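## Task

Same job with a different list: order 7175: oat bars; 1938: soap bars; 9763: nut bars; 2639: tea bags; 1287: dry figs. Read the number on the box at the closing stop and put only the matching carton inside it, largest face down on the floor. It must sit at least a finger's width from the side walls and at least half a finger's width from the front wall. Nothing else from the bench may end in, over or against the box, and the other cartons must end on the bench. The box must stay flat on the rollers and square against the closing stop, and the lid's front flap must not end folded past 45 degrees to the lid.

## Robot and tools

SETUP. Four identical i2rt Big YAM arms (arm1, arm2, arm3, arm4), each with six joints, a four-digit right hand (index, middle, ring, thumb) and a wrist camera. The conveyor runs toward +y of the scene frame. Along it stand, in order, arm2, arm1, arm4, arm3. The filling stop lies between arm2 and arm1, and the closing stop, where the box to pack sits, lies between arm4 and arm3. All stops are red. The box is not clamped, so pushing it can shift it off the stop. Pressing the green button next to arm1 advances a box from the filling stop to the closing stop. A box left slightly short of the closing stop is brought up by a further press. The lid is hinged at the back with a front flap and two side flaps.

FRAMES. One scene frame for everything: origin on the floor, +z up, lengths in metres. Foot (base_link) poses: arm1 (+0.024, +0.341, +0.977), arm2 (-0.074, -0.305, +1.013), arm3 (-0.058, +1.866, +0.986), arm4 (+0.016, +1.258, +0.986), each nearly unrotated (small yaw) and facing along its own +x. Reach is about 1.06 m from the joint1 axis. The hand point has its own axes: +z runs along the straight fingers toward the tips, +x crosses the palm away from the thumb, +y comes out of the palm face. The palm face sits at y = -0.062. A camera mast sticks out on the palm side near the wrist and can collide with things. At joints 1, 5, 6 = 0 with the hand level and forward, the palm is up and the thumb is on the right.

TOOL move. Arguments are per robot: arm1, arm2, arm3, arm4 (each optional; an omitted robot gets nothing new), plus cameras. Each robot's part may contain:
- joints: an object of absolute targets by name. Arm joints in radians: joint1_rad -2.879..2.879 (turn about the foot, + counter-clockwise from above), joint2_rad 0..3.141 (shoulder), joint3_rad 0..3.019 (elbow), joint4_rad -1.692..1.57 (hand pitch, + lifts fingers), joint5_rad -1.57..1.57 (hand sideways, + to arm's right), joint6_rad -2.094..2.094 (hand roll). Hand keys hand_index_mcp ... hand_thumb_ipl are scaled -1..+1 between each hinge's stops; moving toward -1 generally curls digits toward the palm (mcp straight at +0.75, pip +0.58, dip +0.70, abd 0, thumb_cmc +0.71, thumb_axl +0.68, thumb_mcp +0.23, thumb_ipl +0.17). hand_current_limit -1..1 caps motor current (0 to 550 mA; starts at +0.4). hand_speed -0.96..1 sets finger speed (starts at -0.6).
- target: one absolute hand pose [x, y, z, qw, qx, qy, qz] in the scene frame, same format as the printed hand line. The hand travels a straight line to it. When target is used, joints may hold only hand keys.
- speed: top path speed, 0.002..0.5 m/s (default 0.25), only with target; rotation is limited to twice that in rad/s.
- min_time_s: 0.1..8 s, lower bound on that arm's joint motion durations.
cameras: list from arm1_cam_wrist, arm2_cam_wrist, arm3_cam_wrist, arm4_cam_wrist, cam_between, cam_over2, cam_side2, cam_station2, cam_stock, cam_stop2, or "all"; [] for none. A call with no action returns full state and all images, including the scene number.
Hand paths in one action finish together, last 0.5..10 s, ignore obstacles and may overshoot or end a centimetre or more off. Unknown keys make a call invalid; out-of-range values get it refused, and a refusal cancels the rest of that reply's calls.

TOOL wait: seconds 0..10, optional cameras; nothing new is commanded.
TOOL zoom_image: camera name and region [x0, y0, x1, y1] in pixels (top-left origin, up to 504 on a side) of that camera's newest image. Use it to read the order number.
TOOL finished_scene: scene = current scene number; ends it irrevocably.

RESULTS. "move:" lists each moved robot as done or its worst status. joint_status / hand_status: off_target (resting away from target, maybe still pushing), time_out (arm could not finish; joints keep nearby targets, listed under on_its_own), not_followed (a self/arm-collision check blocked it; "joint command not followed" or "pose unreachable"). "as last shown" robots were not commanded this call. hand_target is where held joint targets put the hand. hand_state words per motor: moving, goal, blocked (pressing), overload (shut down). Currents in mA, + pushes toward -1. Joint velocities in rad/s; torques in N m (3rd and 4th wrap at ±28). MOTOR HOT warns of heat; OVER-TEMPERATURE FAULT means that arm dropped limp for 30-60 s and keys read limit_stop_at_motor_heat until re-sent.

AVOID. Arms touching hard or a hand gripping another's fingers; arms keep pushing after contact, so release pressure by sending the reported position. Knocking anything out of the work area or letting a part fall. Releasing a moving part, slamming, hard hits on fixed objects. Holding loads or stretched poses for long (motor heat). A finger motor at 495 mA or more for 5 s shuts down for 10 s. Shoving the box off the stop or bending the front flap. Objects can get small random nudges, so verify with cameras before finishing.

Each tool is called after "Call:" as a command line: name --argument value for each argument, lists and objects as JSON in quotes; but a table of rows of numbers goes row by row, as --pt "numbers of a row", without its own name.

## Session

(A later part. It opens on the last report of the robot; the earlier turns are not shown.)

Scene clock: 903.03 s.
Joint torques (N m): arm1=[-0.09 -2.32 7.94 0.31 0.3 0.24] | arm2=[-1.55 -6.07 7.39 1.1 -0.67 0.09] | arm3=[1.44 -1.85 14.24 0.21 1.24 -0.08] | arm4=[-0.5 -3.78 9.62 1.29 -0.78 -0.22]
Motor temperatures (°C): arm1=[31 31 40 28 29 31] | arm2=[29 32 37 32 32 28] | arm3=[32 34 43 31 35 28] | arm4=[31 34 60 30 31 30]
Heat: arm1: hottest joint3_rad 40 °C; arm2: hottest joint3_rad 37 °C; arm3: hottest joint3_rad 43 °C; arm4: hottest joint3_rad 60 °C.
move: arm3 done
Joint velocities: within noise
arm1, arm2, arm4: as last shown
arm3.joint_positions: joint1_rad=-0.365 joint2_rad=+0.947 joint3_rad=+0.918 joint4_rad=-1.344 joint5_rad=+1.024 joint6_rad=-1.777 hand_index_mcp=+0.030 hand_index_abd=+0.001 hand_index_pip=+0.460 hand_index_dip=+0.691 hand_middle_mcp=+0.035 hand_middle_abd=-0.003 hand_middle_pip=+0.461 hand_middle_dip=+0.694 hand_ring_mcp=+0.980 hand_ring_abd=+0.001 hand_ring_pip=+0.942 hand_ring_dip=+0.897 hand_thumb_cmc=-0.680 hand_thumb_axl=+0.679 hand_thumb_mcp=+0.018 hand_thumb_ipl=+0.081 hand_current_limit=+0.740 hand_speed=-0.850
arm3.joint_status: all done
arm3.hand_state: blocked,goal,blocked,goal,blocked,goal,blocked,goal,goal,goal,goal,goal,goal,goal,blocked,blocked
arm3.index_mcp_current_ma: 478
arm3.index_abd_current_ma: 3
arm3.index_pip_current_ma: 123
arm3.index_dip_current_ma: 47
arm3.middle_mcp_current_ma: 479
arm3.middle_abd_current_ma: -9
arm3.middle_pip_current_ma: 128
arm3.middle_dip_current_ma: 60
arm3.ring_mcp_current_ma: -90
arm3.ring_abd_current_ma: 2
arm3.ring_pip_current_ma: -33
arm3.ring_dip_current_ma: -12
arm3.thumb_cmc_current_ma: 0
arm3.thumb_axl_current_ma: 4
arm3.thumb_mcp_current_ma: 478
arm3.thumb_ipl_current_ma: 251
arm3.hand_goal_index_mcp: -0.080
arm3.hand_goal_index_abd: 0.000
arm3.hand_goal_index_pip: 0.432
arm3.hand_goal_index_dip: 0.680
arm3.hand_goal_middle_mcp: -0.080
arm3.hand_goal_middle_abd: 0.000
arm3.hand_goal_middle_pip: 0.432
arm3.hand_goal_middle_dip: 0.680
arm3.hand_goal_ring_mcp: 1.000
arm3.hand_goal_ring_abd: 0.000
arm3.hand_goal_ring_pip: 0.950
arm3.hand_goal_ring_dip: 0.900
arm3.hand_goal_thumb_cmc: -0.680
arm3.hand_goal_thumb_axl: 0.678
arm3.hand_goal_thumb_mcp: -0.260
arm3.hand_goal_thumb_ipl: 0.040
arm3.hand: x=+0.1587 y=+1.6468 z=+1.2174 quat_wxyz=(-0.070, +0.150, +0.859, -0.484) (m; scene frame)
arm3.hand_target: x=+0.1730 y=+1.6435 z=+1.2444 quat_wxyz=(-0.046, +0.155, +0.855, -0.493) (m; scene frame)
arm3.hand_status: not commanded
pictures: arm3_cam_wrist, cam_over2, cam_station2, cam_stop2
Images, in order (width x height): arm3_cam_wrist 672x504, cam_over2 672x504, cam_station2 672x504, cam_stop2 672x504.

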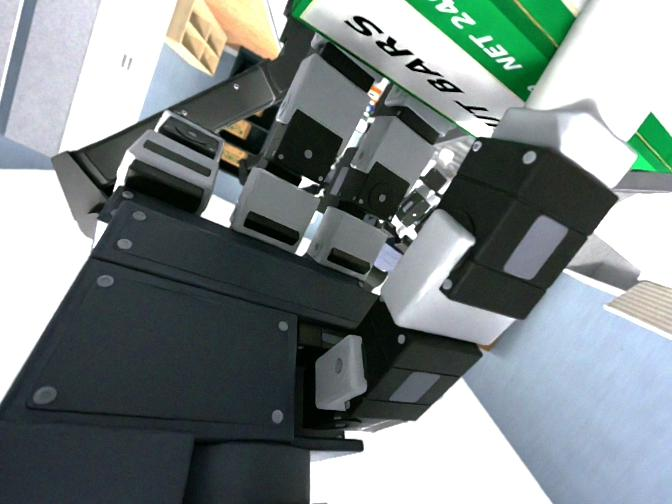

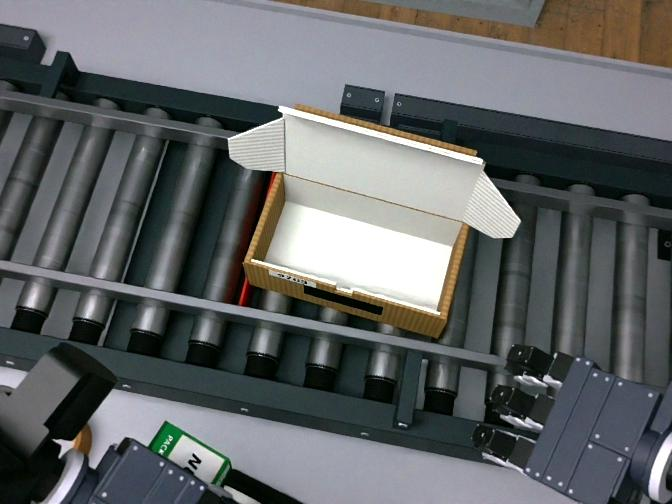

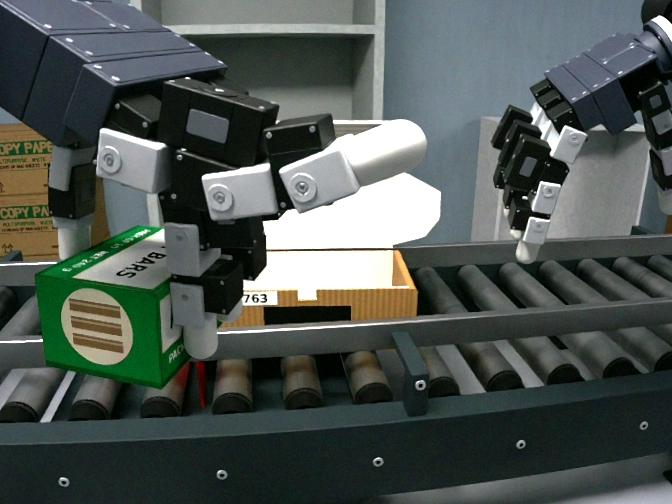

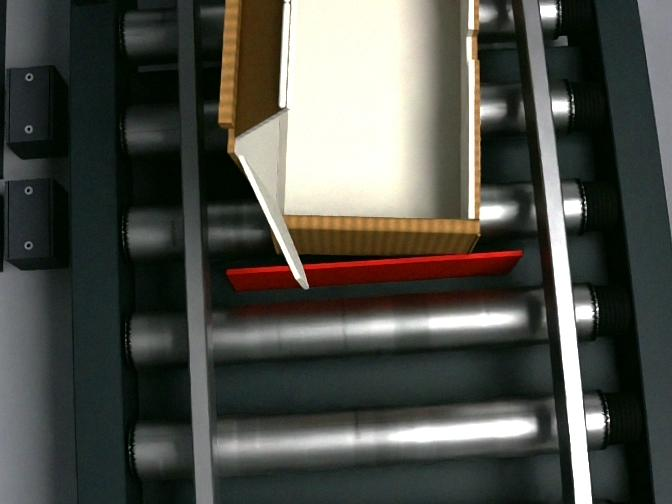

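Call:
move --arm3 '{"target": [0.46, 1.58, 1.26, 0.0305, -0.0529, -0.8644, 0.4991], "speed": 0.14}'

Call:
move --arm3 '{"target": [0.552, 1.572, 1.235, 0.0130, 0.0280, 0.8658, -0.4993], "speed": 0.08}' --cameras '["cam_side2"]'

Call:
move --arm3 '{"target": [0.553, 1.570, 1.135, 0.0130, 0.0280, 0.8658, -0.4993], "speed": 0.05}' --cameras '["cam_side2", "cam_over2", "cam_stop2", "cam_station2"]'

Call:
zoom_image --camera "cam_side2" --region '[260, 50, 440, 300]'

Call:
zoom_image --camera "cam_over2" --region '[220, 100, 520, 350]'

Scene clock: 911.63 s.
Joint torques (N m): arm1=[-0.09 -2.32 7.94 0.29 0.3 0.24] | arm2=[-1.26 -5.95 7.3 1.28 -0.69 0.06] | arm3=[1.38 -12.86 14.34 0.59 1.06 -0.13] | arm4=[-0.73 -3.66 9.65 1.28 -0.79 -0.24]
Motor temperatures (°C): arm1=[31 31 40 28 29 31] | arm2=[29 32 37 32 32 28] | arm3=[32 34 45 31 36 28] | arm4=[31 34 60 30 31 30]
Heat: arm1: hottest joint3_rad 40 °C; arm2: hottest joint3_rad 37 °C; arm3: hottest joint3_rad 45 °C; arm4: hottest joint3_rad 60 °C.
move: arm3 off_target
Joint velocities: within noise
arm1, arm2, arm4: as last shown
arm3.joint_positions: joint1_rad=-0.261 joint2_rad=+1.680 joint3_rad=+1.628 joint4_rad=-1.247 joint5_rad=+1.024 joint6_rad=-1.957 hand_index_mcp=+0.030 hand_index_abd=+0.001 hand_index_pip=+0.462 hand_index_dip=+0.691 hand_middle_mcp=+0.034 hand_middle_abd=-0.003 hand_middle_pip=+0.461 hand_middle_dip=+0.694 hand_ring_mcp=+0.980 hand_ring_abd=+0.001 hand_ring_pip=+0.942 hand_ring_dip=+0.897 hand_thumb_cmc=-0.675 hand_thumb_axl=+0.679 hand_thumb_mcp=+0.018 hand_thumb_ipl=+0.081 hand_current_limit=+0.740 hand_speed=-0.850
arm3.joint_status: not commanded
arm3.hand_state: blocked,goal,blocked,goal,blocked,goal,blocked,goal,goal,goal,goal,goal,goal,goal,blocked,blocked
arm3.index_mcp_current_ma: 478
arm3.index_abd_current_ma: 3
arm3.index_pip_current_ma: 130
arm3.index_dip_current_ma: 47
arm3.middle_mcp_current_ma: 479
arm3.middle_abd_current_ma: -8
arm3.middle_pip_current_ma: 128
arm3.middle_dip_current_ma: 60
arm3.ring_mcp_current_ma: -90
arm3.ring_abd_current_ma: 2
arm3.ring_pip_current_ma: -33
arm3.ring_dip_current_ma: -12
arm3.thumb_cmc_current_ma: 19
arm3.thumb_axl_current_ma: 4
arm3.thumb_mcp_current_ma: 478
arm3.thumb_ipl_current_ma: 251
arm3.hand_goal_index_mcp: -0.080
arm3.hand_goal_index_abd: 0.000
arm3.hand_goal_index_pip: 0.432
arm3.hand_goal_index_dip: 0.680
arm3.hand_goal_middle_mcp: -0.080
arm3.hand_goal_middle_abd: 0.000
arm3.hand_goal_middle_pip: 0.432
arm3.hand_goal_middle_dip: 0.680
arm3.hand_goal_ring_mcp: 1.000
arm3.hand_goal_ring_abd: 0.000
arm3.hand_goal_ring_pip: 0.950
arm3.hand_goal_ring_dip: 0.900
arm3.hand_goal_thumb_cmc: -0.680
arm3.hand_goal_thumb_axl: 0.678
arm3.hand_goal_thumb_mcp: -0.260
arm3.hand_goal_thumb_ipl: 0.040
arm3.hand: x=+0.4407 y=+1.5797 z=+1.2331 quat_wxyz=(-0.057, +0.045, +0.868, -0.491) (m; scene frame)
arm3.hand_target: x=+0.4584 y=+1.5806 z=+1.2601 quat_wxyz=(-0.030, +0.053, +0.864, -0.499) (m; scene frame)
arm3.hand_status: off_target (0.033 m and 3.4 deg from the pose sent, 0.312 m and 12.2 deg at the start)
pictures: none

Scene clock: 913.73 s.
Joint torques (N m): arm1=[-0.15 -2.26 7.94 0.31 0.3 0.25] | arm2=[-1.9 -6.12 7.3 1.24 -0.69 0.05] | arm3=[1.49 -15.79 14.65 1.32 0.99 -0.11] | arm4=[-0.97 -3.78 9.7 1.26 -0.75 -0.23]
Motor temperatures (°C): arm1=[31 31 40 28 29 31] | arm2=[29 32 37 32 32 28] | arm3=[32 34 45 31 36 28] | arm4=[31 34 60 30 31 30]
Heat: arm1: hottest joint3_rad 40 °C; arm2: hottest joint3_rad 37 °C; arm3: hottest joint3_rad 45 °C; arm4: hottest joint3_rad 60 °C.
move: arm3 off_target
Joint velocities: arm1=[within noise] | arm2=[within noise] | arm3=[-0.005 0.005 0.002 0.012 -0.007 -0.154] | arm4=[within noise]
arm1, arm2, arm4: as last shown
arm3.joint_positions: joint1_rad=-0.238 joint2_rad=+1.861 joint3_rad=+1.793 joint4_rad=-1.119 joint5_rad=+0.987 joint6_rad=-2.058 hand_index_mcp=+0.030 hand_index_abd=+0.001 hand_index_pip=+0.462 hand_index_dip=+0.691 hand_middle_mcp=+0.034 hand_middle_abd=-0.003 hand_middle_pip=+0.461 hand_middle_dip=+0.694 hand_ring_mcp=+0.980 hand_ring_abd=+0.001 hand_ring_pip=+0.942 hand_ring_dip=+0.897 hand_thumb_cmc=-0.675 hand_thumb_axl=+0.679 hand_thumb_mcp=+0.018 hand_thumb_ipl=+0.081 hand_current_limit=+0.740 hand_speed=-0.850
arm3.joint_status: not commanded
arm3.hand_state: blocked,goal,blocked,goal,blocked,goal,blocked,goal,goal,goal,goal,goal,goal,goal,blocked,blocked
arm3.index_mcp_current_ma: 478
arm3.index_abd_current_ma: 3
arm3.index_pip_current_ma: 130
arm3.index_dip_current_ma: 47
arm3.middle_mcp_current_ma: 479
arm3.middle_abd_current_ma: -8
arm3.middle_pip_current_ma: 128
arm3.middle_dip_current_ma: 60
arm3.ring_mcp_current_ma: -90
arm3.ring_abd_current_ma: 2
arm3.ring_pip_current_ma: -33
arm3.ring_dip_current_ma: -12
arm3.thumb_cmc_current_ma: 19
arm3.thumb_axl_current_ma: 4
arm3.thumb_mcp_current_ma: 479
arm3.thumb_ipl_current_ma: 251
arm3.hand_goal_index_mcp: -0.080
arm3.hand_goal_index_abd: 0.000
arm3.hand_goal_index_pip: 0.432
arm3.hand_goal_index_dip: 0.680
arm3.hand_goal_middle_mcp: -0.080
arm3.hand_goal_middle_abd: 0.000
arm3.hand_goal_middle_pip: 0.432
arm3.hand_goal_middle_dip: 0.680
arm3.hand_goal_ring_mcp: 1.000
arm3.hand_goal_ring_abd: 0.000
arm3.hand_goal_ring_pip: 0.950
arm3.hand_goal_ring_dip: 0.900
arm3.hand_goal_thumb_cmc: -0.680
arm3.hand_goal_thumb_axl: 0.678
arm3.hand_goal_thumb_mcp: -0.260
arm3.hand_goal_thumb_ipl: 0.040
arm3.hand: x=+0.5279 y=+1.5713 z=+1.2043 quat_wxyz=(-0.022, +0.016, +0.872, -0.489) (m; scene frame)
arm3.hand_target: x=+0.5497 y=+1.5731 z=+1.2353 quat_wxyz=(+0.013, +0.028, +0.866, -0.499) (m; scene frame)
arm3.hand_status: off_target (0.039 m and 4.5 deg from the pose sent, 0.112 m and 8.4 deg at the start)
pictures: cam_side2
Images, in order (width x height): cam_side2 672x504.

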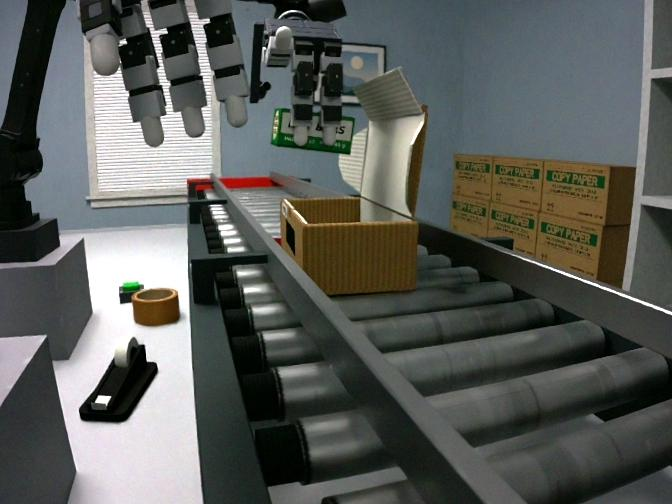

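Scene clock: 916.30 s.
Joint torques (N m): arm1=[-0.09 -2.26 7.94 0.31 0.3 0.24] | arm2=[-1.61 -6.01 7.23 1.33 -0.64 0.1] | arm3=[1.14 -16.21 9.89 1.52 0.96 -0.08] | arm4=[-0.73 -4.13 9.69 1.51 -0.81 -0.2]
Motor temperatures (°C): arm1=[31 31 40 28 29 31] | arm2=[29 32 37 32 32 28] | arm3=[32 34 46 31 36 28] | arm4=[31 34 60 30 31 30]
Heat: arm1: hottest joint3_rad 40 °C; arm2: hottest joint3_rad 37 °C; arm3: hottest joint3_rad 46 °C; arm4: hottest joint3_rad 60 °C.
move: arm3 off_target
Joint velocities: within noise
arm1.joint_positions: joint1_rad=+0.308 joint2_rad=+0.808 joint3_rad=+0.654 joint4_rad=-1.138 joint5_rad=+0.603 joint6_rad=-1.211 hand_index_mcp=+0.219 hand_index_abd=+0.001 hand_index_pip=+0.434 hand_index_dip=+0.682 hand_middle_mcp=+0.219 hand_middle_abd=+0.001 hand_middle_pip=+0.434 hand_middle_dip=+0.683 hand_ring_mcp=+0.268 hand_ring_abd=+0.000 hand_ring_pip=+0.433 hand_ring_dip=+0.554 hand_thumb_cmc=-0.681 hand_thumb_axl=+0.677 hand_thumb_mcp=+0.126 hand_thumb_ipl=+0.149 hand_current_limit=+0.400 hand_speed=-0.850
arm1.joint_status: not commanded
arm1.hand_state: goal,goal,goal,goal,goal,goal,goal,goal,goal,goal,goal,goal,goal,goal,goal,goal
arm1.index_mcp_current_ma: 0
arm1.index_abd_current_ma: 0
arm1.index_pip_current_ma: 0
arm1.index_dip_current_ma: 0
arm1.middle_mcp_current_ma: 0
arm1.middle_abd_current_ma: 0
arm1.middle_pip_current_ma: 0
arm1.middle_dip_current_ma: 0
arm1.ring_mcp_current_ma: 0
arm1.ring_abd_current_ma: 0
arm1.ring_pip_current_ma: 0
arm1.ring_dip_current_ma: 0
arm1.thumb_cmc_current_ma: 0
arm1.thumb_axl_current_ma: 0
arm1.thumb_mcp_current_ma: -1
arm1.thumb_ipl_current_ma: 0
arm1.hand_goal_index_mcp: 0.220
arm1.hand_goal_index_abd: 0.000
arm1.hand_goal_index_pip: 0.432
arm1.hand_goal_index_dip: 0.680
arm1.hand_goal_middle_mcp: 0.220
arm1.hand_goal_middle_abd: 0.000
arm1.hand_goal_middle_pip: 0.432
arm1.hand_goal_middle_dip: 0.680
arm1.hand_goal_ring_mcp: 0.270
arm1.hand_goal_ring_abd: 0.000
arm1.hand_goal_ring_pip: 0.432
arm1.hand_goal_ring_dip: 0.552
arm1.hand_goal_thumb_cmc: -0.680
arm1.hand_goal_thumb_axl: 0.678
arm1.hand_goal_thumb_mcp: 0.130
arm1.hand_goal_thumb_ipl: 0.150
arm1.hand: x=+0.3258 y=+0.4082 z=+1.1356 quat_wxyz=(+0.226, +0.046, +0.946, -0.228) (m; scene frame)
arm1.hand_target: x=+0.3232 y=+0.4048 z=+1.1350 quat_wxyz=(+0.223, +0.053, +0.946, -0.227) (m; scene frame)
arm1.hand_status: not commanded
arm2.joint_positions: joint1_rad=-0.590 joint2_rad=+1.208 joint3_rad=+0.808 joint4_rad=-1.211 joint5_rad=-0.802 joint6_rad=+1.190 hand_index_mcp=+0.214 hand_index_abd=+0.003 hand_index_pip=+0.434 hand_index_dip=+0.683 hand_middle_mcp=+0.215 hand_middle_abd=+0.001 hand_middle_pip=+0.434 hand_middle_dip=+0.683 hand_ring_mcp=+0.263 hand_ring_abd=-0.002 hand_ring_pip=+0.434 hand_ring_dip=+0.555 hand_thumb_cmc=-0.696 hand_thumb_axl=+0.680 hand_thumb_mcp=+0.125 hand_thumb_ipl=+0.148 hand_current_limit=+0.400 hand_speed=-0.850
arm2.joint_status: not commanded
arm2.hand_state: goal,goal,goal,goal,goal,goal,goal,goal,goal,goal,goal,goal,goal,goal,goal,goal
arm2.index_mcp_current_ma: -2
arm2.index_abd_current_ma: 0
arm2.index_pip_current_ma: 0
arm2.index_dip_current_ma: 1
arm2.middle_mcp_current_ma: -2
arm2.middle_abd_current_ma: 0
arm2.middle_pip_current_ma: 0
arm2.middle_dip_current_ma: 0
arm2.ring_mcp_current_ma: -3
arm2.ring_abd_current_ma: 0
arm2.ring_pip_current_ma: 0
arm2.ring_dip_current_ma: 1
arm2.thumb_cmc_current_ma: 1
arm2.thumb_axl_current_ma: 0
arm2.thumb_mcp_current_ma: -2
arm2.thumb_ipl_current_ma: -1
arm2.hand_goal_index_mcp: 0.220
arm2.hand_goal_index_abd: 0.000
arm2.hand_goal_index_pip: 0.432
arm2.hand_goal_index_dip: 0.680
arm2.hand_goal_middle_mcp: 0.220
arm2.hand_goal_middle_abd: 0.000
arm2.hand_goal_middle_pip: 0.432
arm2.hand_goal_middle_dip: 0.680
arm2.hand_goal_ring_mcp: 0.270
arm2.hand_goal_ring_abd: 0.000
arm2.hand_goal_ring_pip: 0.432
arm2.hand_goal_ring_dip: 0.552
arm2.hand_goal_thumb_cmc: -0.700
arm2.hand_goal_thumb_axl: 0.678
arm2.hand_goal_thumb_mcp: 0.130
arm2.hand_goal_thumb_ipl: 0.150
arm2.hand: x=+0.2028 y=-0.4427 z=+1.1155 quat_wxyz=(-0.348, +0.910, -0.140, +0.179) (m; scene frame)
arm2.hand_target: x=+0.2002 y=-0.4451 z=+1.1147 quat_wxyz=(-0.344, +0.909, -0.147, +0.183) (m; scene frame)
arm2.hand_status: not commanded
arm3.joint_positions: joint1_rad=-0.238 joint2_rad=+1.906 joint3_rad=+1.648 joint4_rad=-0.871 joint5_rad=+0.985 joint6_rad=-2.067 hand_index_mcp=+0.030 hand_index_abd=+0.001 hand_index_pip=+0.462 hand_index_dip=+0.691 hand_middle_mcp=+0.034 hand_middle_abd=-0.003 hand_middle_pip=+0.461 hand_middle_dip=+0.694 hand_ring_mcp=+0.980 hand_ring_abd=+0.001 hand_ring_pip=+0.942 hand_ring_dip=+0.897 hand_thumb_cmc=-0.675 hand_thumb_axl=+0.679 hand_thumb_mcp=+0.018 hand_thumb_ipl=+0.081 hand_current_limit=+0.740 hand_speed=-0.850
arm3.joint_status: not commanded
arm3.hand_state: blocked,goal,blocked,goal,blocked,goal,blocked,goal,goal,goal,goal,goal,goal,goal,blocked,blocked
arm3.index_mcp_current_ma: 479
arm3.index_abd_current_ma: 3
arm3.index_pip_current_ma: 130
arm3.index_dip_current_ma: 47
arm3.middle_mcp_current_ma: 478
arm3.middle_abd_current_ma: -8
arm3.middle_pip_current_ma: 128
arm3.middle_dip_current_ma: 60
arm3.ring_mcp_current_ma: -90
arm3.ring_abd_current_ma: 2
arm3.ring_pip_current_ma: -33
arm3.ring_dip_current_ma: -12
arm3.thumb_cmc_current_ma: 19
arm3.thumb_axl_current_ma: 4
arm3.thumb_mcp_current_ma: 478
arm3.thumb_ipl_current_ma: 251
arm3.hand_goal_index_mcp: -0.080
arm3.hand_goal_index_abd: 0.000
arm3.hand_goal_index_pip: 0.432
arm3.hand_goal_index_dip: 0.680
arm3.hand_goal_middle_mcp: -0.080
arm3.hand_goal_middle_abd: 0.000
arm3.hand_goal_middle_pip: 0.432
arm3.hand_goal_middle_dip: 0.680
arm3.hand_goal_ring_mcp: 1.000
arm3.hand_goal_ring_abd: 0.000
arm3.hand_goal_ring_pip: 0.950
arm3.hand_goal_ring_dip: 0.900
arm3.hand_goal_thumb_cmc: -0.680
arm3.hand_goal_thumb_axl: 0.678
arm3.hand_goal_thumb_mcp: -0.260
arm3.hand_goal_thumb_ipl: 0.040
arm3.hand: x=+0.5439 y=+1.5674 z=+1.1288 quat_wxyz=(+0.000, +0.026, +0.868, -0.495) (m; scene frame)
arm3.hand_target: x=+0.5528 y=+1.5702 z=+1.1350 quat_wxyz=(+0.013, +0.028, +0.866, -0.499) (m; scene frame)
arm3.hand_status: off_target (0.011 m and 1.6 deg from the pose sent, 0.074 m and 4.5 deg at the start)
arm4.joint_positions: joint1_rad=-0.391 joint2_rad=+0.911 joint3_rad=+0.899 joint4_rad=-1.318 joint5_rad=-0.952 joint6_rad=+1.613 hand_index_mcp=+0.215 hand_index_abd=+0.002 hand_index_pip=+0.434 hand_index_dip=+0.683 hand_middle_mcp=+0.214 hand_middle_abd=+0.001 hand_middle_pip=+0.434 hand_middle_dip=+0.683 hand_ring_mcp=+0.266 hand_ring_abd=+0.000 hand_ring_pip=+0.433 hand_ring_dip=+0.555 hand_thumb_cmc=-0.678 hand_thumb_axl=+0.678 hand_thumb_mcp=+0.126 hand_thumb_ipl=+0.151 hand_current_limit=+0.400 hand_speed=-0.850
arm4.joint_status: not commanded
arm4.hand_state: goal,goal,goal,goal,goal,goal,goal,goal,goal,goal,goal,goal,goal,goal,goal,goal
arm4.index_mcp_current_ma: -2
arm4.index_abd_current_ma: 0
arm4.index_pip_current_ma: 0
arm4.index_dip_current_ma: 1
arm4.middle_mcp_current_ma: -2
arm4.middle_abd_current_ma: 0
arm4.middle_pip_current_ma: 0
arm4.middle_dip_current_ma: 1
arm4.ring_mcp_current_ma: -1
arm4.ring_abd_current_ma: 0
arm4.ring_pip_current_ma: 0
arm4.ring_dip_current_ma: 0
arm4.thumb_cmc_current_ma: 0
arm4.thumb_axl_current_ma: 0
arm4.thumb_mcp_current_ma: -2
arm4.thumb_ipl_current_ma: 0
arm4.hand_goal_index_mcp: 0.220
arm4.hand_goal_index_abd: 0.000
arm4.hand_goal_index_pip: 0.432
arm4.hand_goal_index_dip: 0.680
arm4.hand_goal_middle_mcp: 0.220
arm4.hand_goal_middle_abd: 0.000
arm4.hand_goal_middle_pip: 0.432
arm4.hand_goal_middle_dip: 0.680
arm4.hand_goal_ring_mcp: 0.270
arm4.hand_goal_ring_abd: 0.000
arm4.hand_goal_ring_pip: 0.432
arm4.hand_goal_ring_dip: 0.552
arm4.hand_goal_thumb_cmc: -0.680
arm4.hand_goal_thumb_axl: 0.678
arm4.hand_goal_thumb_mcp: 0.130
arm4.hand_goal_thumb_ipl: 0.150
arm4.hand: x=+0.2903 y=+1.2775 z=+1.2097 quat_wxyz=(-0.447, +0.878, -0.081, +0.153) (m; scene frame)
arm4.hand_target: x=+0.2948 y=+1.2731 z=+1.2130 quat_wxyz=(-0.442, +0.878, -0.073, +0.170) (m; scene frame)
arm4.hand_status: not commanded
pictures: cam_over2, cam_side2, cam_station2, cam_stop2
Images, in order (width x height): cam_over2 672x504, cam_side2 672x504, cam_station2 672x504, cam_stop2 672x504.

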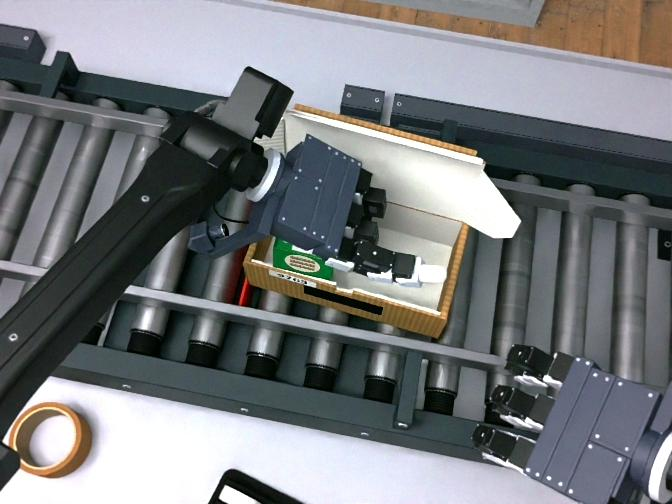

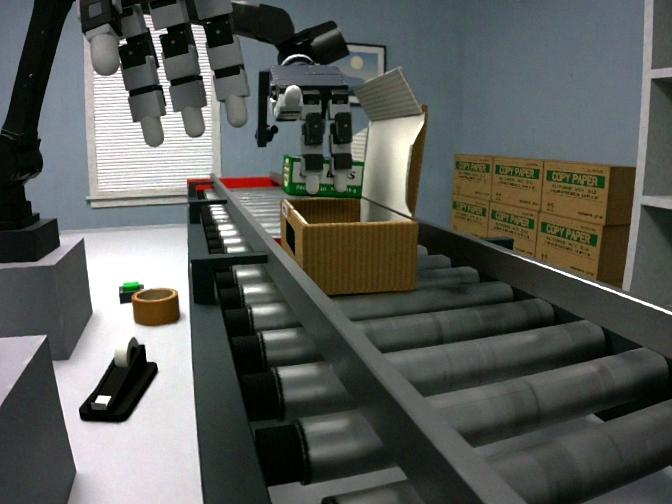

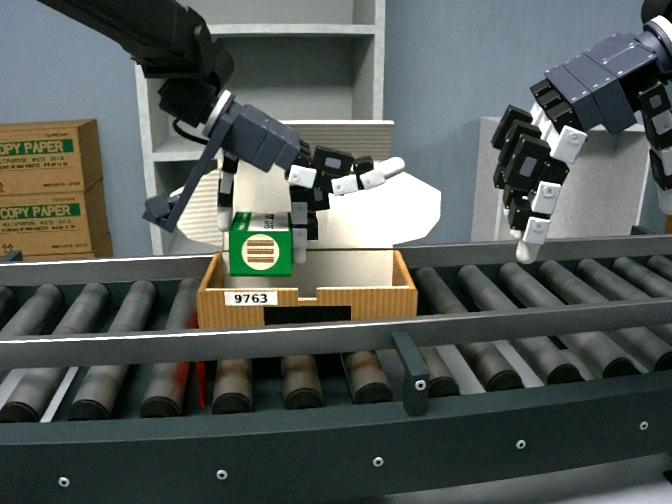

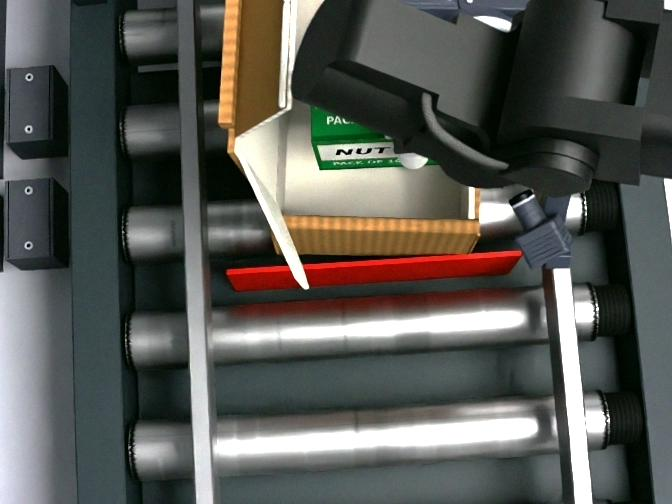

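Scaled by 2.016 from the camera's 672x504 image, which has a finer 960x720 frame.

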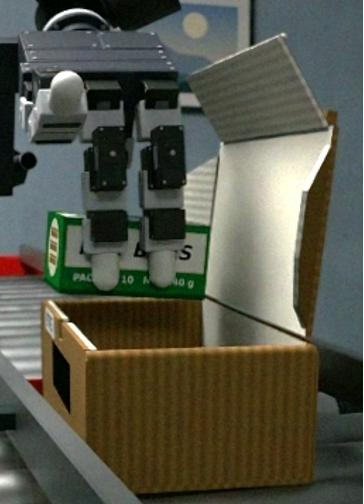

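Scaled by 1.680 from the camera's 672x504 image, which has a finer 960x720 frame.

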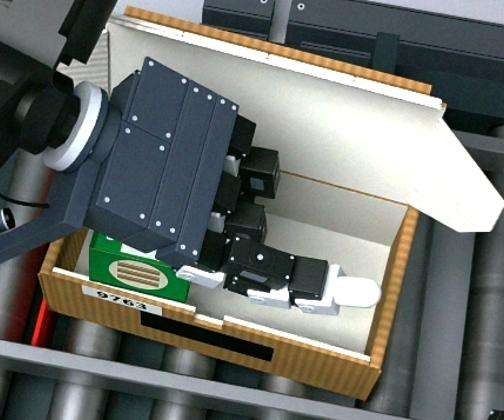

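Call:
move --arm3 '{"target": [0.560, 1.570, 1.095, 0.0130, 0.0280, 0.8658, -0.4993], "speed": 0.04}' --cameras '["cam_side2", "cam_over2", "cam_stop2", "cam_station2"]'

Call:
zoom_image --camera "cam_side2" --region '[260, 50, 440, 300]'

Call:
zoom_image --camera "cam_stop2" --region '[170, 0, 530, 300]'

Scene clock: 928.27 s.
Joint torques (N m): arm1=[-0.15 -2.32 7.94 0.31 0.3 0.24] | arm2=[-1.44 -5.48 7.45 1.13 -0.69 0.07] | arm3=[1.32 -15.38 9.14 1.5 0.96 -0.01] | arm4=[-0.91 -3.96 9.7 1.32 -0.79 -0.23]
Motor temperatures (°C): arm1=[31 31 40 28 29 31] | arm2=[29 32 37 32 32 28] | arm3=[32 34 46 31 35 28] | arm4=[31 34 60 30 31 30]
Heat: arm1: hottest joint3_rad 40 °C; arm2: hottest joint3_rad 37 °C; arm3: hottest joint3_rad 46 °C; arm4: hottest joint3_rad 60 °C.
move: arm3 off_target
Joint velocities: within noise
arm1, arm2, arm4: as last shown
arm3.joint_positions: joint1_rad=-0.238 joint2_rad=+1.939 joint3_rad=+1.620 joint4_rad=-0.789 joint5_rad=+0.986 joint6_rad=-2.069 hand_index_mcp=+0.021 hand_index_abd=-0.003 hand_index_pip=+0.462 hand_index_dip=+0.691 hand_middle_mcp=+0.028 hand_middle_abd=-0.006 hand_middle_pip=+0.461 hand_middle_dip=+0.686 hand_ring_mcp=+0.980 hand_ring_abd=+0.001 hand_ring_pip=+0.942 hand_ring_dip=+0.897 hand_thumb_cmc=-0.660 hand_thumb_axl=+0.683 hand_thumb_mcp=+0.018 hand_thumb_ipl=+0.081 hand_current_limit=+0.740 hand_speed=-0.850
arm3.joint_status: not commanded
arm3.hand_state: blocked,goal,blocked,goal,blocked,goal,blocked,goal,goal,goal,goal,goal,blocked,goal,blocked,blocked
arm3.index_mcp_current_ma: 479
arm3.index_abd_current_ma: -9
arm3.index_pip_current_ma: 130
arm3.index_dip_current_ma: 47
arm3.middle_mcp_current_ma: 479
arm3.middle_abd_current_ma: -20
arm3.middle_pip_current_ma: 128
arm3.middle_dip_current_ma: 24
arm3.ring_mcp_current_ma: -90
arm3.ring_abd_current_ma: 2
arm3.ring_pip_current_ma: -33
arm3.ring_dip_current_ma: -12
arm3.thumb_cmc_current_ma: 89
arm3.thumb_axl_current_ma: 24
arm3.thumb_mcp_current_ma: 478
arm3.thumb_ipl_current_ma: 251
arm3.hand_goal_index_mcp: -0.080
arm3.hand_goal_index_abd: 0.000
arm3.hand_goal_index_pip: 0.432
arm3.hand_goal_index_dip: 0.680
arm3.hand_goal_middle_mcp: -0.080
arm3.hand_goal_middle_abd: 0.000
arm3.hand_goal_middle_pip: 0.432
arm3.hand_goal_middle_dip: 0.680
arm3.hand_goal_ring_mcp: 1.000
arm3.hand_goal_ring_abd: 0.000
arm3.hand_goal_ring_pip: 0.950
arm3.hand_goal_ring_dip: 0.900
arm3.hand_goal_thumb_cmc: -0.680
arm3.hand_goal_thumb_axl: 0.678
arm3.hand_goal_thumb_mcp: -0.260
arm3.hand_goal_thumb_ipl: 0.040
arm3.hand: x=+0.5526 y=+1.5648 z=+1.1014 quat_wxyz=(+0.008, +0.030, +0.867, -0.498) (m; scene frame)
arm3.hand_target: x=+0.5599 y=+1.5702 z=+1.0952 quat_wxyz=(+0.013, +0.028, +0.866, -0.499) (m; scene frame)
arm3.hand_status: off_target (0.011 m and 0.7 deg from the pose sent, 0.038 m and 1.6 deg at the start)
pictures: cam_over2, cam_side2, cam_station2, cam_stop2
Images, in order (width x height): cam_over2 672x504, cam_side2 672x504, cam_station2 672x504, cam_stop2 672x504.

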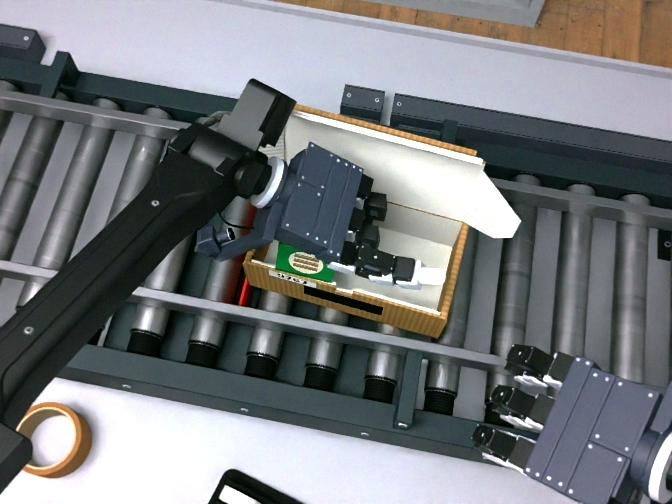

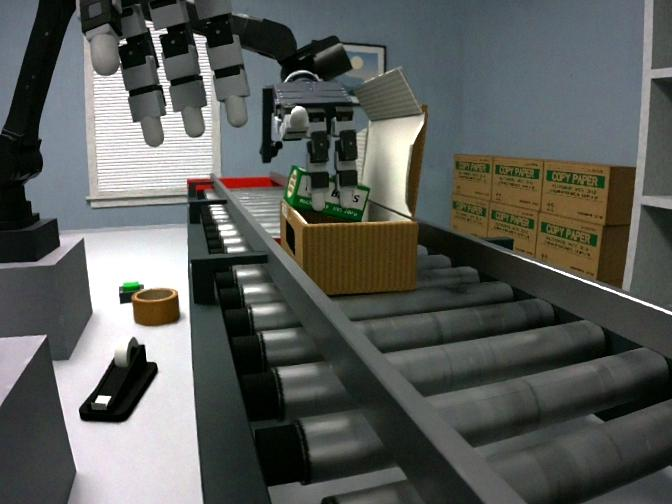

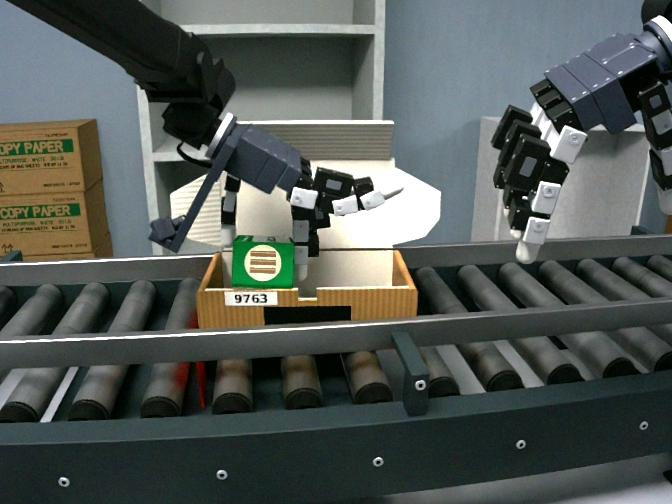

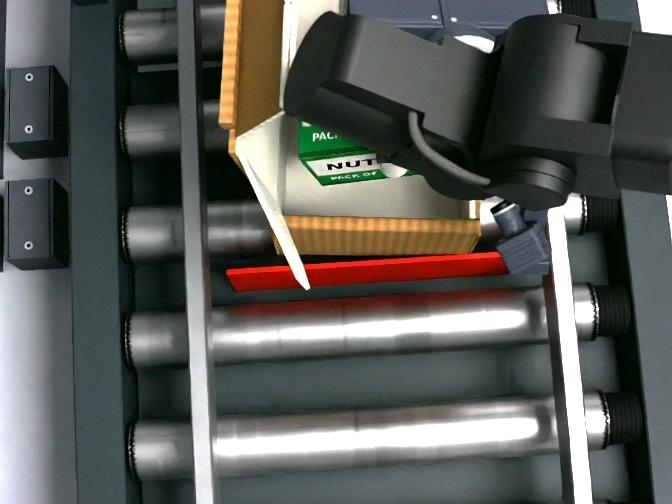

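Scaled by 2.016 from the camera's 672x504 image, which has a finer 960x720 frame.

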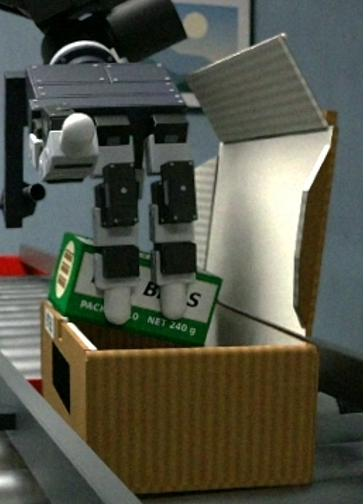

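Scaled by 1.400 from the camera's 672x504 image, which has a finer 960x720 frame.

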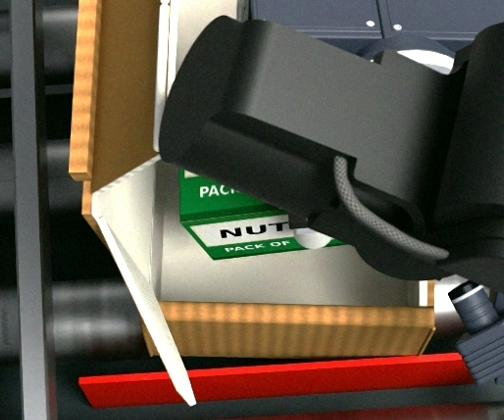

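Call:
move --arm3 '{"target": [0.575, 1.570, 1.135, 0.0130, 0.0280, 0.8658, -0.4993], "speed": 0.05}'

Call:
move --arm3 '{"target": [0.578, 1.570, 1.105, 0.0130, 0.0280, 0.8658, -0.4993], "speed": 0.04}' --cameras '["cam_side2", "cam_over2", "cam_stop2", "cam_station2"]'

Call:
zoom_image --camera "cam_side2" --region '[260, 50, 440, 300]'

Call:
zoom_image --camera "cam_over2" --region '[220, 100, 520, 350]'

Scene clock: 936.30 s.
Joint torques (N m): arm1=[-0.15 -2.32 7.95 0.31 0.3 0.25] | arm2=[-1.73 -5.83 7.3 1.24 -0.68 0.08] | arm3=[1.61 -15.97 14.19 0.58 0.99 0.09] | arm4=[-0.91 -3.84 9.61 1.47 -0.81 -0.22]
Motor temperatures (°C): arm1=[31 31 40 28 29 31] | arm2=[29 32 37 32 32 28] | arm3=[32 35 46 31 35 28] | arm4=[31 34 60 30 31 30]
Heat: arm1: hottest joint3_rad 40 °C; arm2: hottest joint3_rad 37 °C; arm3: hottest joint3_rad 46 °C; arm4: hottest joint3_rad 60 °C.
move: arm3 off_target
Joint velocities: within noise
arm1, arm2, arm4: as last shown
arm3.joint_positions: joint1_rad=-0.234 joint2_rad=+1.953 joint3_rad=+1.676 joint4_rad=-0.886 joint5_rad=+0.988 joint6_rad=-2.069 hand_index_mcp=+0.021 hand_index_abd=-0.001 hand_index_pip=+0.462 hand_index_dip=+0.691 hand_middle_mcp=+0.028 hand_middle_abd=-0.004 hand_middle_pip=+0.461 hand_middle_dip=+0.685 hand_ring_mcp=+0.980 hand_ring_abd=+0.001 hand_ring_pip=+0.942 hand_ring_dip=+0.897 hand_thumb_cmc=-0.660 hand_thumb_axl=+0.683 hand_thumb_mcp=+0.018 hand_thumb_ipl=+0.081 hand_current_limit=+0.740 hand_speed=-0.850
arm3.joint_status: not commanded
arm3.hand_state: blocked,goal,blocked,goal,blocked,goal,blocked,goal,goal,goal,goal,goal,blocked,goal,blocked,blocked
arm3.index_mcp_current_ma: 479
arm3.index_abd_current_ma: -5
arm3.index_pip_current_ma: 130
arm3.index_dip_current_ma: 47
arm3.middle_mcp_current_ma: 479
arm3.middle_abd_current_ma: -12
arm3.middle_pip_current_ma: 128
arm3.middle_dip_current_ma: 20
arm3.ring_mcp_current_ma: -90
arm3.ring_abd_current_ma: 2
arm3.ring_pip_current_ma: -33
arm3.ring_dip_current_ma: -12
arm3.thumb_cmc_current_ma: 90
arm3.thumb_axl_current_ma: 24
arm3.thumb_mcp_current_ma: 478
arm3.thumb_ipl_current_ma: 251
arm3.hand_goal_index_mcp: -0.080
arm3.hand_goal_index_abd: 0.000
arm3.hand_goal_index_pip: 0.432
arm3.hand_goal_index_dip: 0.680
arm3.hand_goal_middle_mcp: -0.080
arm3.hand_goal_middle_abd: 0.000
arm3.hand_goal_middle_pip: 0.432
arm3.hand_goal_middle_dip: 0.680
arm3.hand_goal_ring_mcp: 1.000
arm3.hand_goal_ring_abd: 0.000
arm3.hand_goal_ring_pip: 0.950
arm3.hand_goal_ring_dip: 0.900
arm3.hand_goal_thumb_cmc: -0.680
arm3.hand_goal_thumb_axl: 0.678
arm3.hand_goal_thumb_mcp: -0.260
arm3.hand_goal_thumb_ipl: 0.040
arm3.hand: x=+0.5501 y=+1.5675 z=+1.1096 quat_wxyz=(-0.015, +0.016, +0.870, -0.492) (m; scene frame)
arm3.hand_target: x=+0.5732 y=+1.5707 z=+1.1354 quat_wxyz=(+0.014, +0.028, +0.866, -0.499) (m; scene frame)
arm3.hand_status: off_target (0.036 m and 3.6 deg from the pose sent, 0.041 m and 0.7 deg at the start)
pictures: none

Scene clock: 937.60 s.
Joint torques (N m): arm1=[-0.15 -2.32 7.95 0.32 0.3 0.25] | arm2=[-1.32 -5.42 7.42 1.28 -0.69 0.11] | arm3=[1.67 -16.32 11.55 1.36 1.02 0.08] | arm4=[-1.08 -3.72 9.59 1.32 -0.79 -0.23]
Motor temperatures (°C): arm1=[31 31 40 28 29 31] | arm2=[29 32 37 32 32 28] | arm3=[32 35 46 31 35 28] | arm4=[31 34 60 30 31 30]
Heat: arm1: hottest joint3_rad 40 °C; arm2: hottest joint3_rad 37 °C; arm3: hottest joint3_rad 46 °C; arm4: hottest joint3_rad 60 °C.
move: arm3 off_target
Joint velocities: within noise
arm1, arm2, arm4: as last shown
arm3.joint_positions: joint1_rad=-0.233 joint2_rad=+1.982 joint3_rad=+1.676 joint4_rad=-0.850 joint5_rad=+0.988 joint6_rad=-2.065 hand_index_mcp=+0.021 hand_index_abd=-0.001 hand_index_pip=+0.462 hand_index_dip=+0.691 hand_middle_mcp=+0.028 hand_middle_abd=-0.004 hand_middle_pip=+0.461 hand_middle_dip=+0.685 hand_ring_mcp=+0.980 hand_ring_abd=+0.001 hand_ring_pip=+0.942 hand_ring_dip=+0.897 hand_thumb_cmc=-0.659 hand_thumb_axl=+0.683 hand_thumb_mcp=+0.018 hand_thumb_ipl=+0.081 hand_current_limit=+0.740 hand_speed=-0.850
arm3.joint_status: not commanded
arm3.hand_state: blocked,goal,blocked,goal,blocked,goal,blocked,goal,goal,goal,goal,goal,blocked,goal,blocked,blocked
arm3.index_mcp_current_ma: 478
arm3.index_abd_current_ma: -5
arm3.index_pip_current_ma: 130
arm3.index_dip_current_ma: 47
arm3.middle_mcp_current_ma: 479
arm3.middle_abd_current_ma: -12
arm3.middle_pip_current_ma: 128
arm3.middle_dip_current_ma: 20
arm3.ring_mcp_current_ma: -90
arm3.ring_abd_current_ma: 2
arm3.ring_pip_current_ma: -33
arm3.ring_dip_current_ma: -12
arm3.thumb_cmc_current_ma: 91
arm3.thumb_axl_current_ma: 24
arm3.thumb_mcp_current_ma: 479
arm3.thumb_ipl_current_ma: 251
arm3.hand_goal_index_mcp: -0.080
arm3.hand_goal_index_abd: 0.000
arm3.hand_goal_index_pip: 0.432
arm3.hand_goal_index_dip: 0.680
arm3.hand_goal_middle_mcp: -0.080
arm3.hand_goal_middle_abd: 0.000
arm3.hand_goal_middle_pip: 0.432
arm3.hand_goal_middle_dip: 0.680
arm3.hand_goal_ring_mcp: 1.000
arm3.hand_goal_ring_abd: 0.000
arm3.hand_goal_ring_pip: 0.950
arm3.hand_goal_ring_dip: 0.900
arm3.hand_goal_thumb_cmc: -0.680
arm3.hand_goal_thumb_axl: 0.678
arm3.hand_goal_thumb_mcp: -0.260
arm3.hand_goal_thumb_ipl: 0.040
arm3.hand: x=+0.5584 y=+1.5660 z=+1.0939 quat_wxyz=(-0.010, +0.019, +0.870, -0.493) (m; scene frame)
arm3.hand_target: x=+0.5772 y=+1.5705 z=+1.1054 quat_wxyz=(+0.013, +0.028, +0.866, -0.499) (m; scene frame)
arm3.hand_status: off_target (0.023 m and 3.0 deg from the pose sent, 0.028 m and 3.6 deg at the start)
pictures: cam_over2, cam_side2, cam_station2, cam_stop2
Images, in order (width x height): cam_over2 672x504, cam_side2 672x504, cam_station2 672x504, cam_stop2 672x504.

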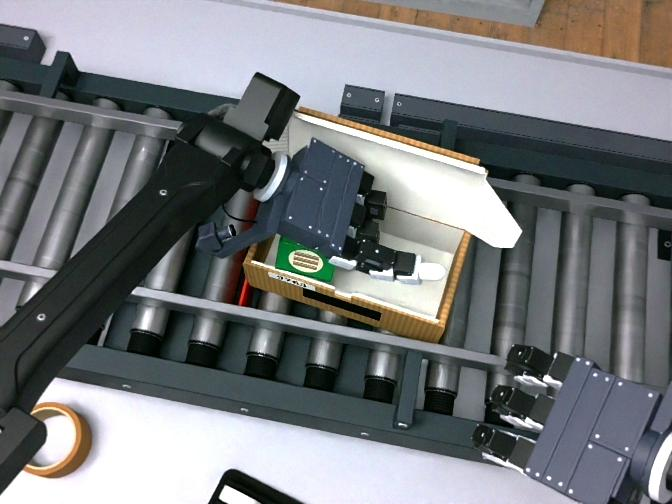

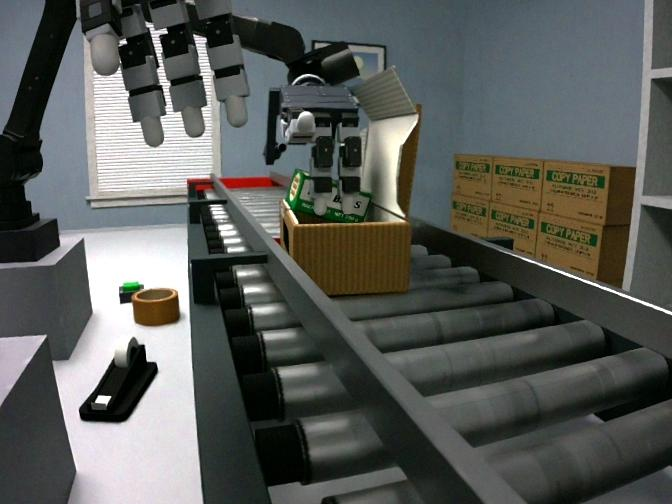

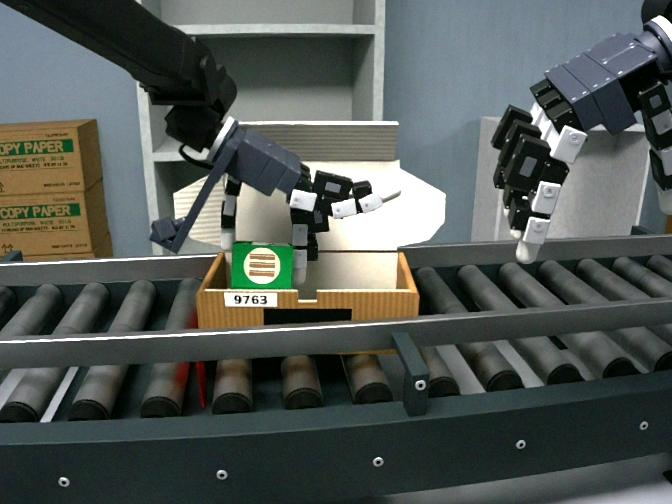

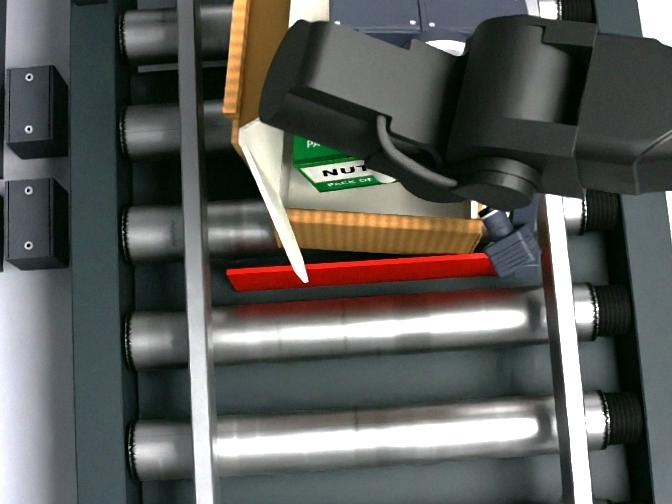

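Scaled by 2.016 from the camera's 672x504 image, which has a finer 960x720 frame.

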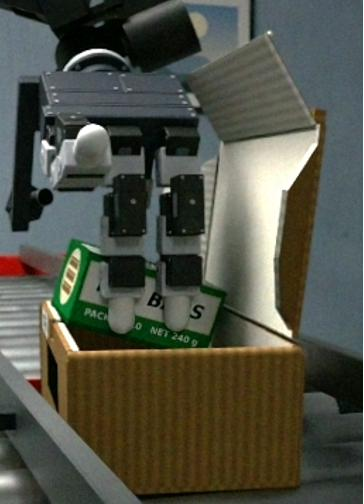

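Scaled by 1.680 from the camera's 672x504 image, which has a finer 960x720 frame.

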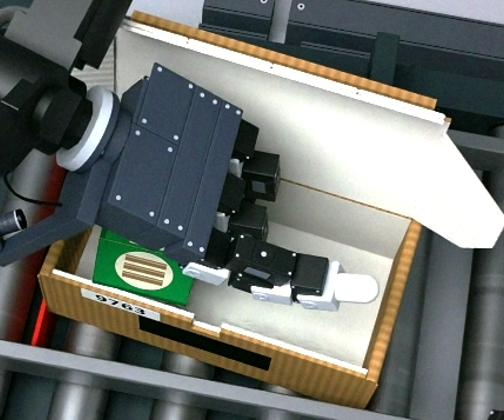

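Call:
move --arm3 '{"target": [0.583, 1.570, 1.085, 0.0130, 0.0280, 0.8658, -0.4993], "speed": 0.03}' --cameras '["cam_side2", "cam_over2", "cam_stop2", "cam_station2"]'

Call:
zoom_image --camera "cam_side2" --region '[260, 50, 440, 300]'

Call:
zoom_image --camera "cam_station2" --region '[180, 120, 440, 380]'

Scene clock: 953.83 s.
Joint torques (N m): arm1=[-0.09 -2.26 7.95 0.29 0.3 0.24] | arm2=[-1.73 -6.18 7.39 1.31 -0.69 0.06] | arm3=[1.73 -16.67 10.84 1.47 1.05 0.11] | arm4=[-0.67 -4.01 9.55 1.28 -0.76 -0.19]
Motor temperatures (°C): arm1=[31 31 40 28 29 31] | arm2=[29 32 37 32 32 28] | arm3=[32 37 47 31 35 28] | arm4=[31 34 60 30 31 30]
Heat: arm1: hottest joint3_rad 40 °C; arm2: hottest joint3_rad 37 °C; arm3: hottest joint3_rad 47 °C; arm4: hottest joint3_rad 60 °C.
move: arm3 off_target
Joint velocities: within noise
arm1, arm2, arm4: as last shown
arm3.joint_positions: joint1_rad=-0.233 joint2_rad=+2.010 joint3_rad=+1.676 joint4_rad=-0.818 joint5_rad=+0.988 joint6_rad=-2.064 hand_index_mcp=+0.021 hand_index_abd=-0.002 hand_index_pip=+0.462 hand_index_dip=+0.691 hand_middle_mcp=+0.028 hand_middle_abd=-0.004 hand_middle_pip=+0.461 hand_middle_dip=+0.685 hand_ring_mcp=+0.980 hand_ring_abd=+0.001 hand_ring_pip=+0.942 hand_ring_dip=+0.897 hand_thumb_cmc=-0.659 hand_thumb_axl=+0.683 hand_thumb_mcp=+0.018 hand_thumb_ipl=+0.081 hand_current_limit=+0.740 hand_speed=-0.850
arm3.joint_status: not commanded
arm3.hand_state: blocked,goal,blocked,goal,blocked,goal,blocked,goal,goal,goal,goal,goal,blocked,goal,blocked,blocked
arm3.index_mcp_current_ma: 478
arm3.index_abd_current_ma: -7
arm3.index_pip_current_ma: 130
arm3.index_dip_current_ma: 47
arm3.middle_mcp_current_ma: 479
arm3.middle_abd_current_ma: -12
arm3.middle_pip_current_ma: 128
arm3.middle_dip_current_ma: 20
arm3.ring_mcp_current_ma: -90
arm3.ring_abd_current_ma: 2
arm3.ring_pip_current_ma: -33
arm3.ring_dip_current_ma: -12
arm3.thumb_cmc_current_ma: 91
arm3.thumb_axl_current_ma: 24
arm3.thumb_mcp_current_ma: 479
arm3.thumb_ipl_current_ma: 251
arm3.hand_goal_index_mcp: -0.080
arm3.hand_goal_index_abd: 0.000
arm3.hand_goal_index_pip: 0.432
arm3.hand_goal_index_dip: 0.680
arm3.hand_goal_middle_mcp: -0.080
arm3.hand_goal_middle_abd: 0.000
arm3.hand_goal_middle_pip: 0.432
arm3.hand_goal_middle_dip: 0.680
arm3.hand_goal_ring_mcp: 1.000
arm3.hand_goal_ring_abd: 0.000
arm3.hand_goal_ring_pip: 0.950
arm3.hand_goal_ring_dip: 0.900
arm3.hand_goal_thumb_cmc: -0.680
arm3.hand_goal_thumb_axl: 0.678
arm3.hand_goal_thumb_mcp: -0.260
arm3.hand_goal_thumb_ipl: 0.040
arm3.hand: x=+0.5649 y=+1.5644 z=+1.0778 quat_wxyz=(-0.008, +0.020, +0.869, -0.493) (m; scene frame)
arm3.hand_target: x=+0.5824 y=+1.5705 z=+1.0854 quat_wxyz=(+0.013, +0.028, +0.866, -0.499) (m; scene frame)
arm3.hand_status: off_target (0.020 m and 2.8 deg from the pose sent, 0.026 m and 3.0 deg at the start)
pictures: cam_over2, cam_side2, cam_station2, cam_stop2
Images, in order (width x height): cam_over2 672x504, cam_side2 672x504, cam_station2 672x504, cam_stop2 672x504.

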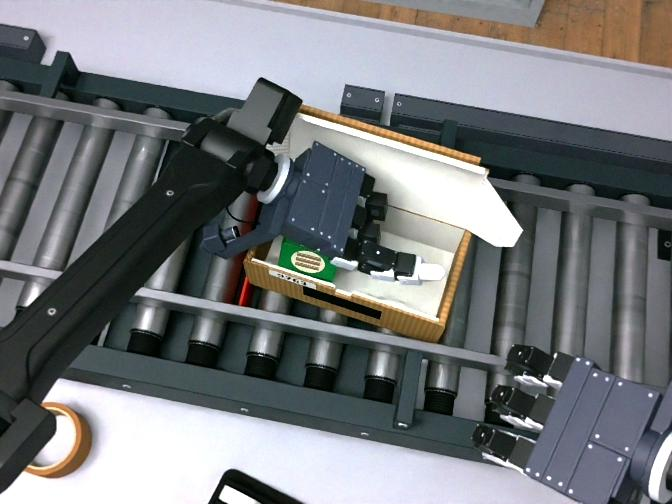

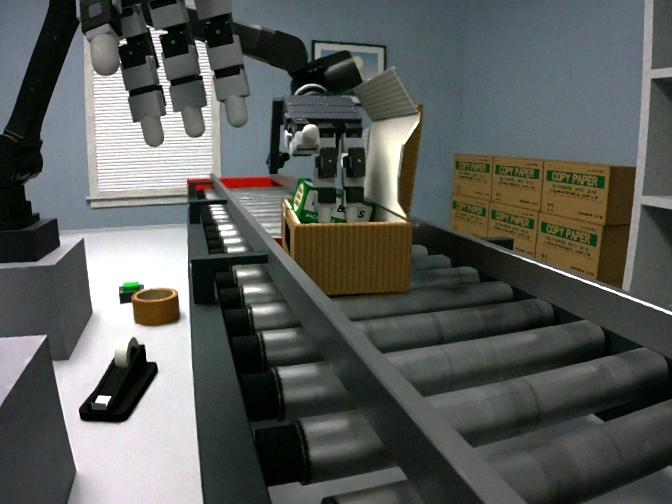

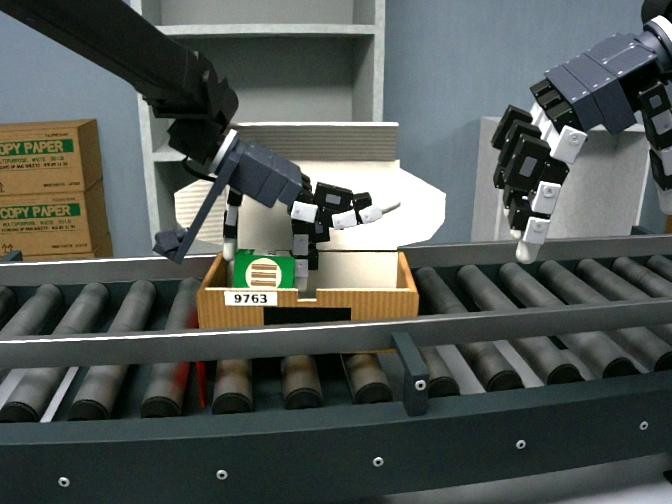

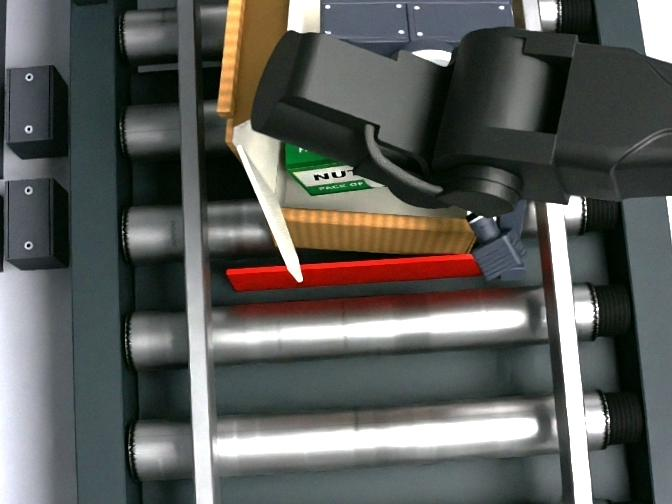

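Scaled by 2.016 from the camera's 672x504 image, which has a finer 960x720 frame.

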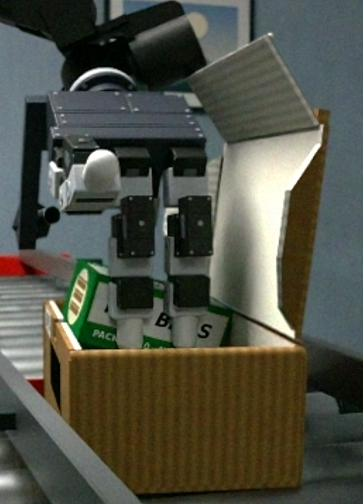

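Scaled by 1.938 from the camera's 672x504 image, which has a finer 960x720 frame.

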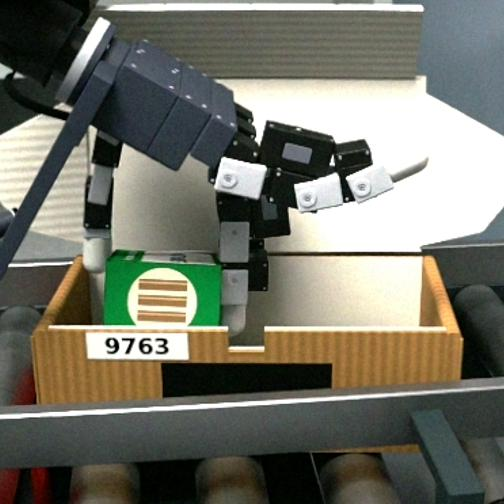

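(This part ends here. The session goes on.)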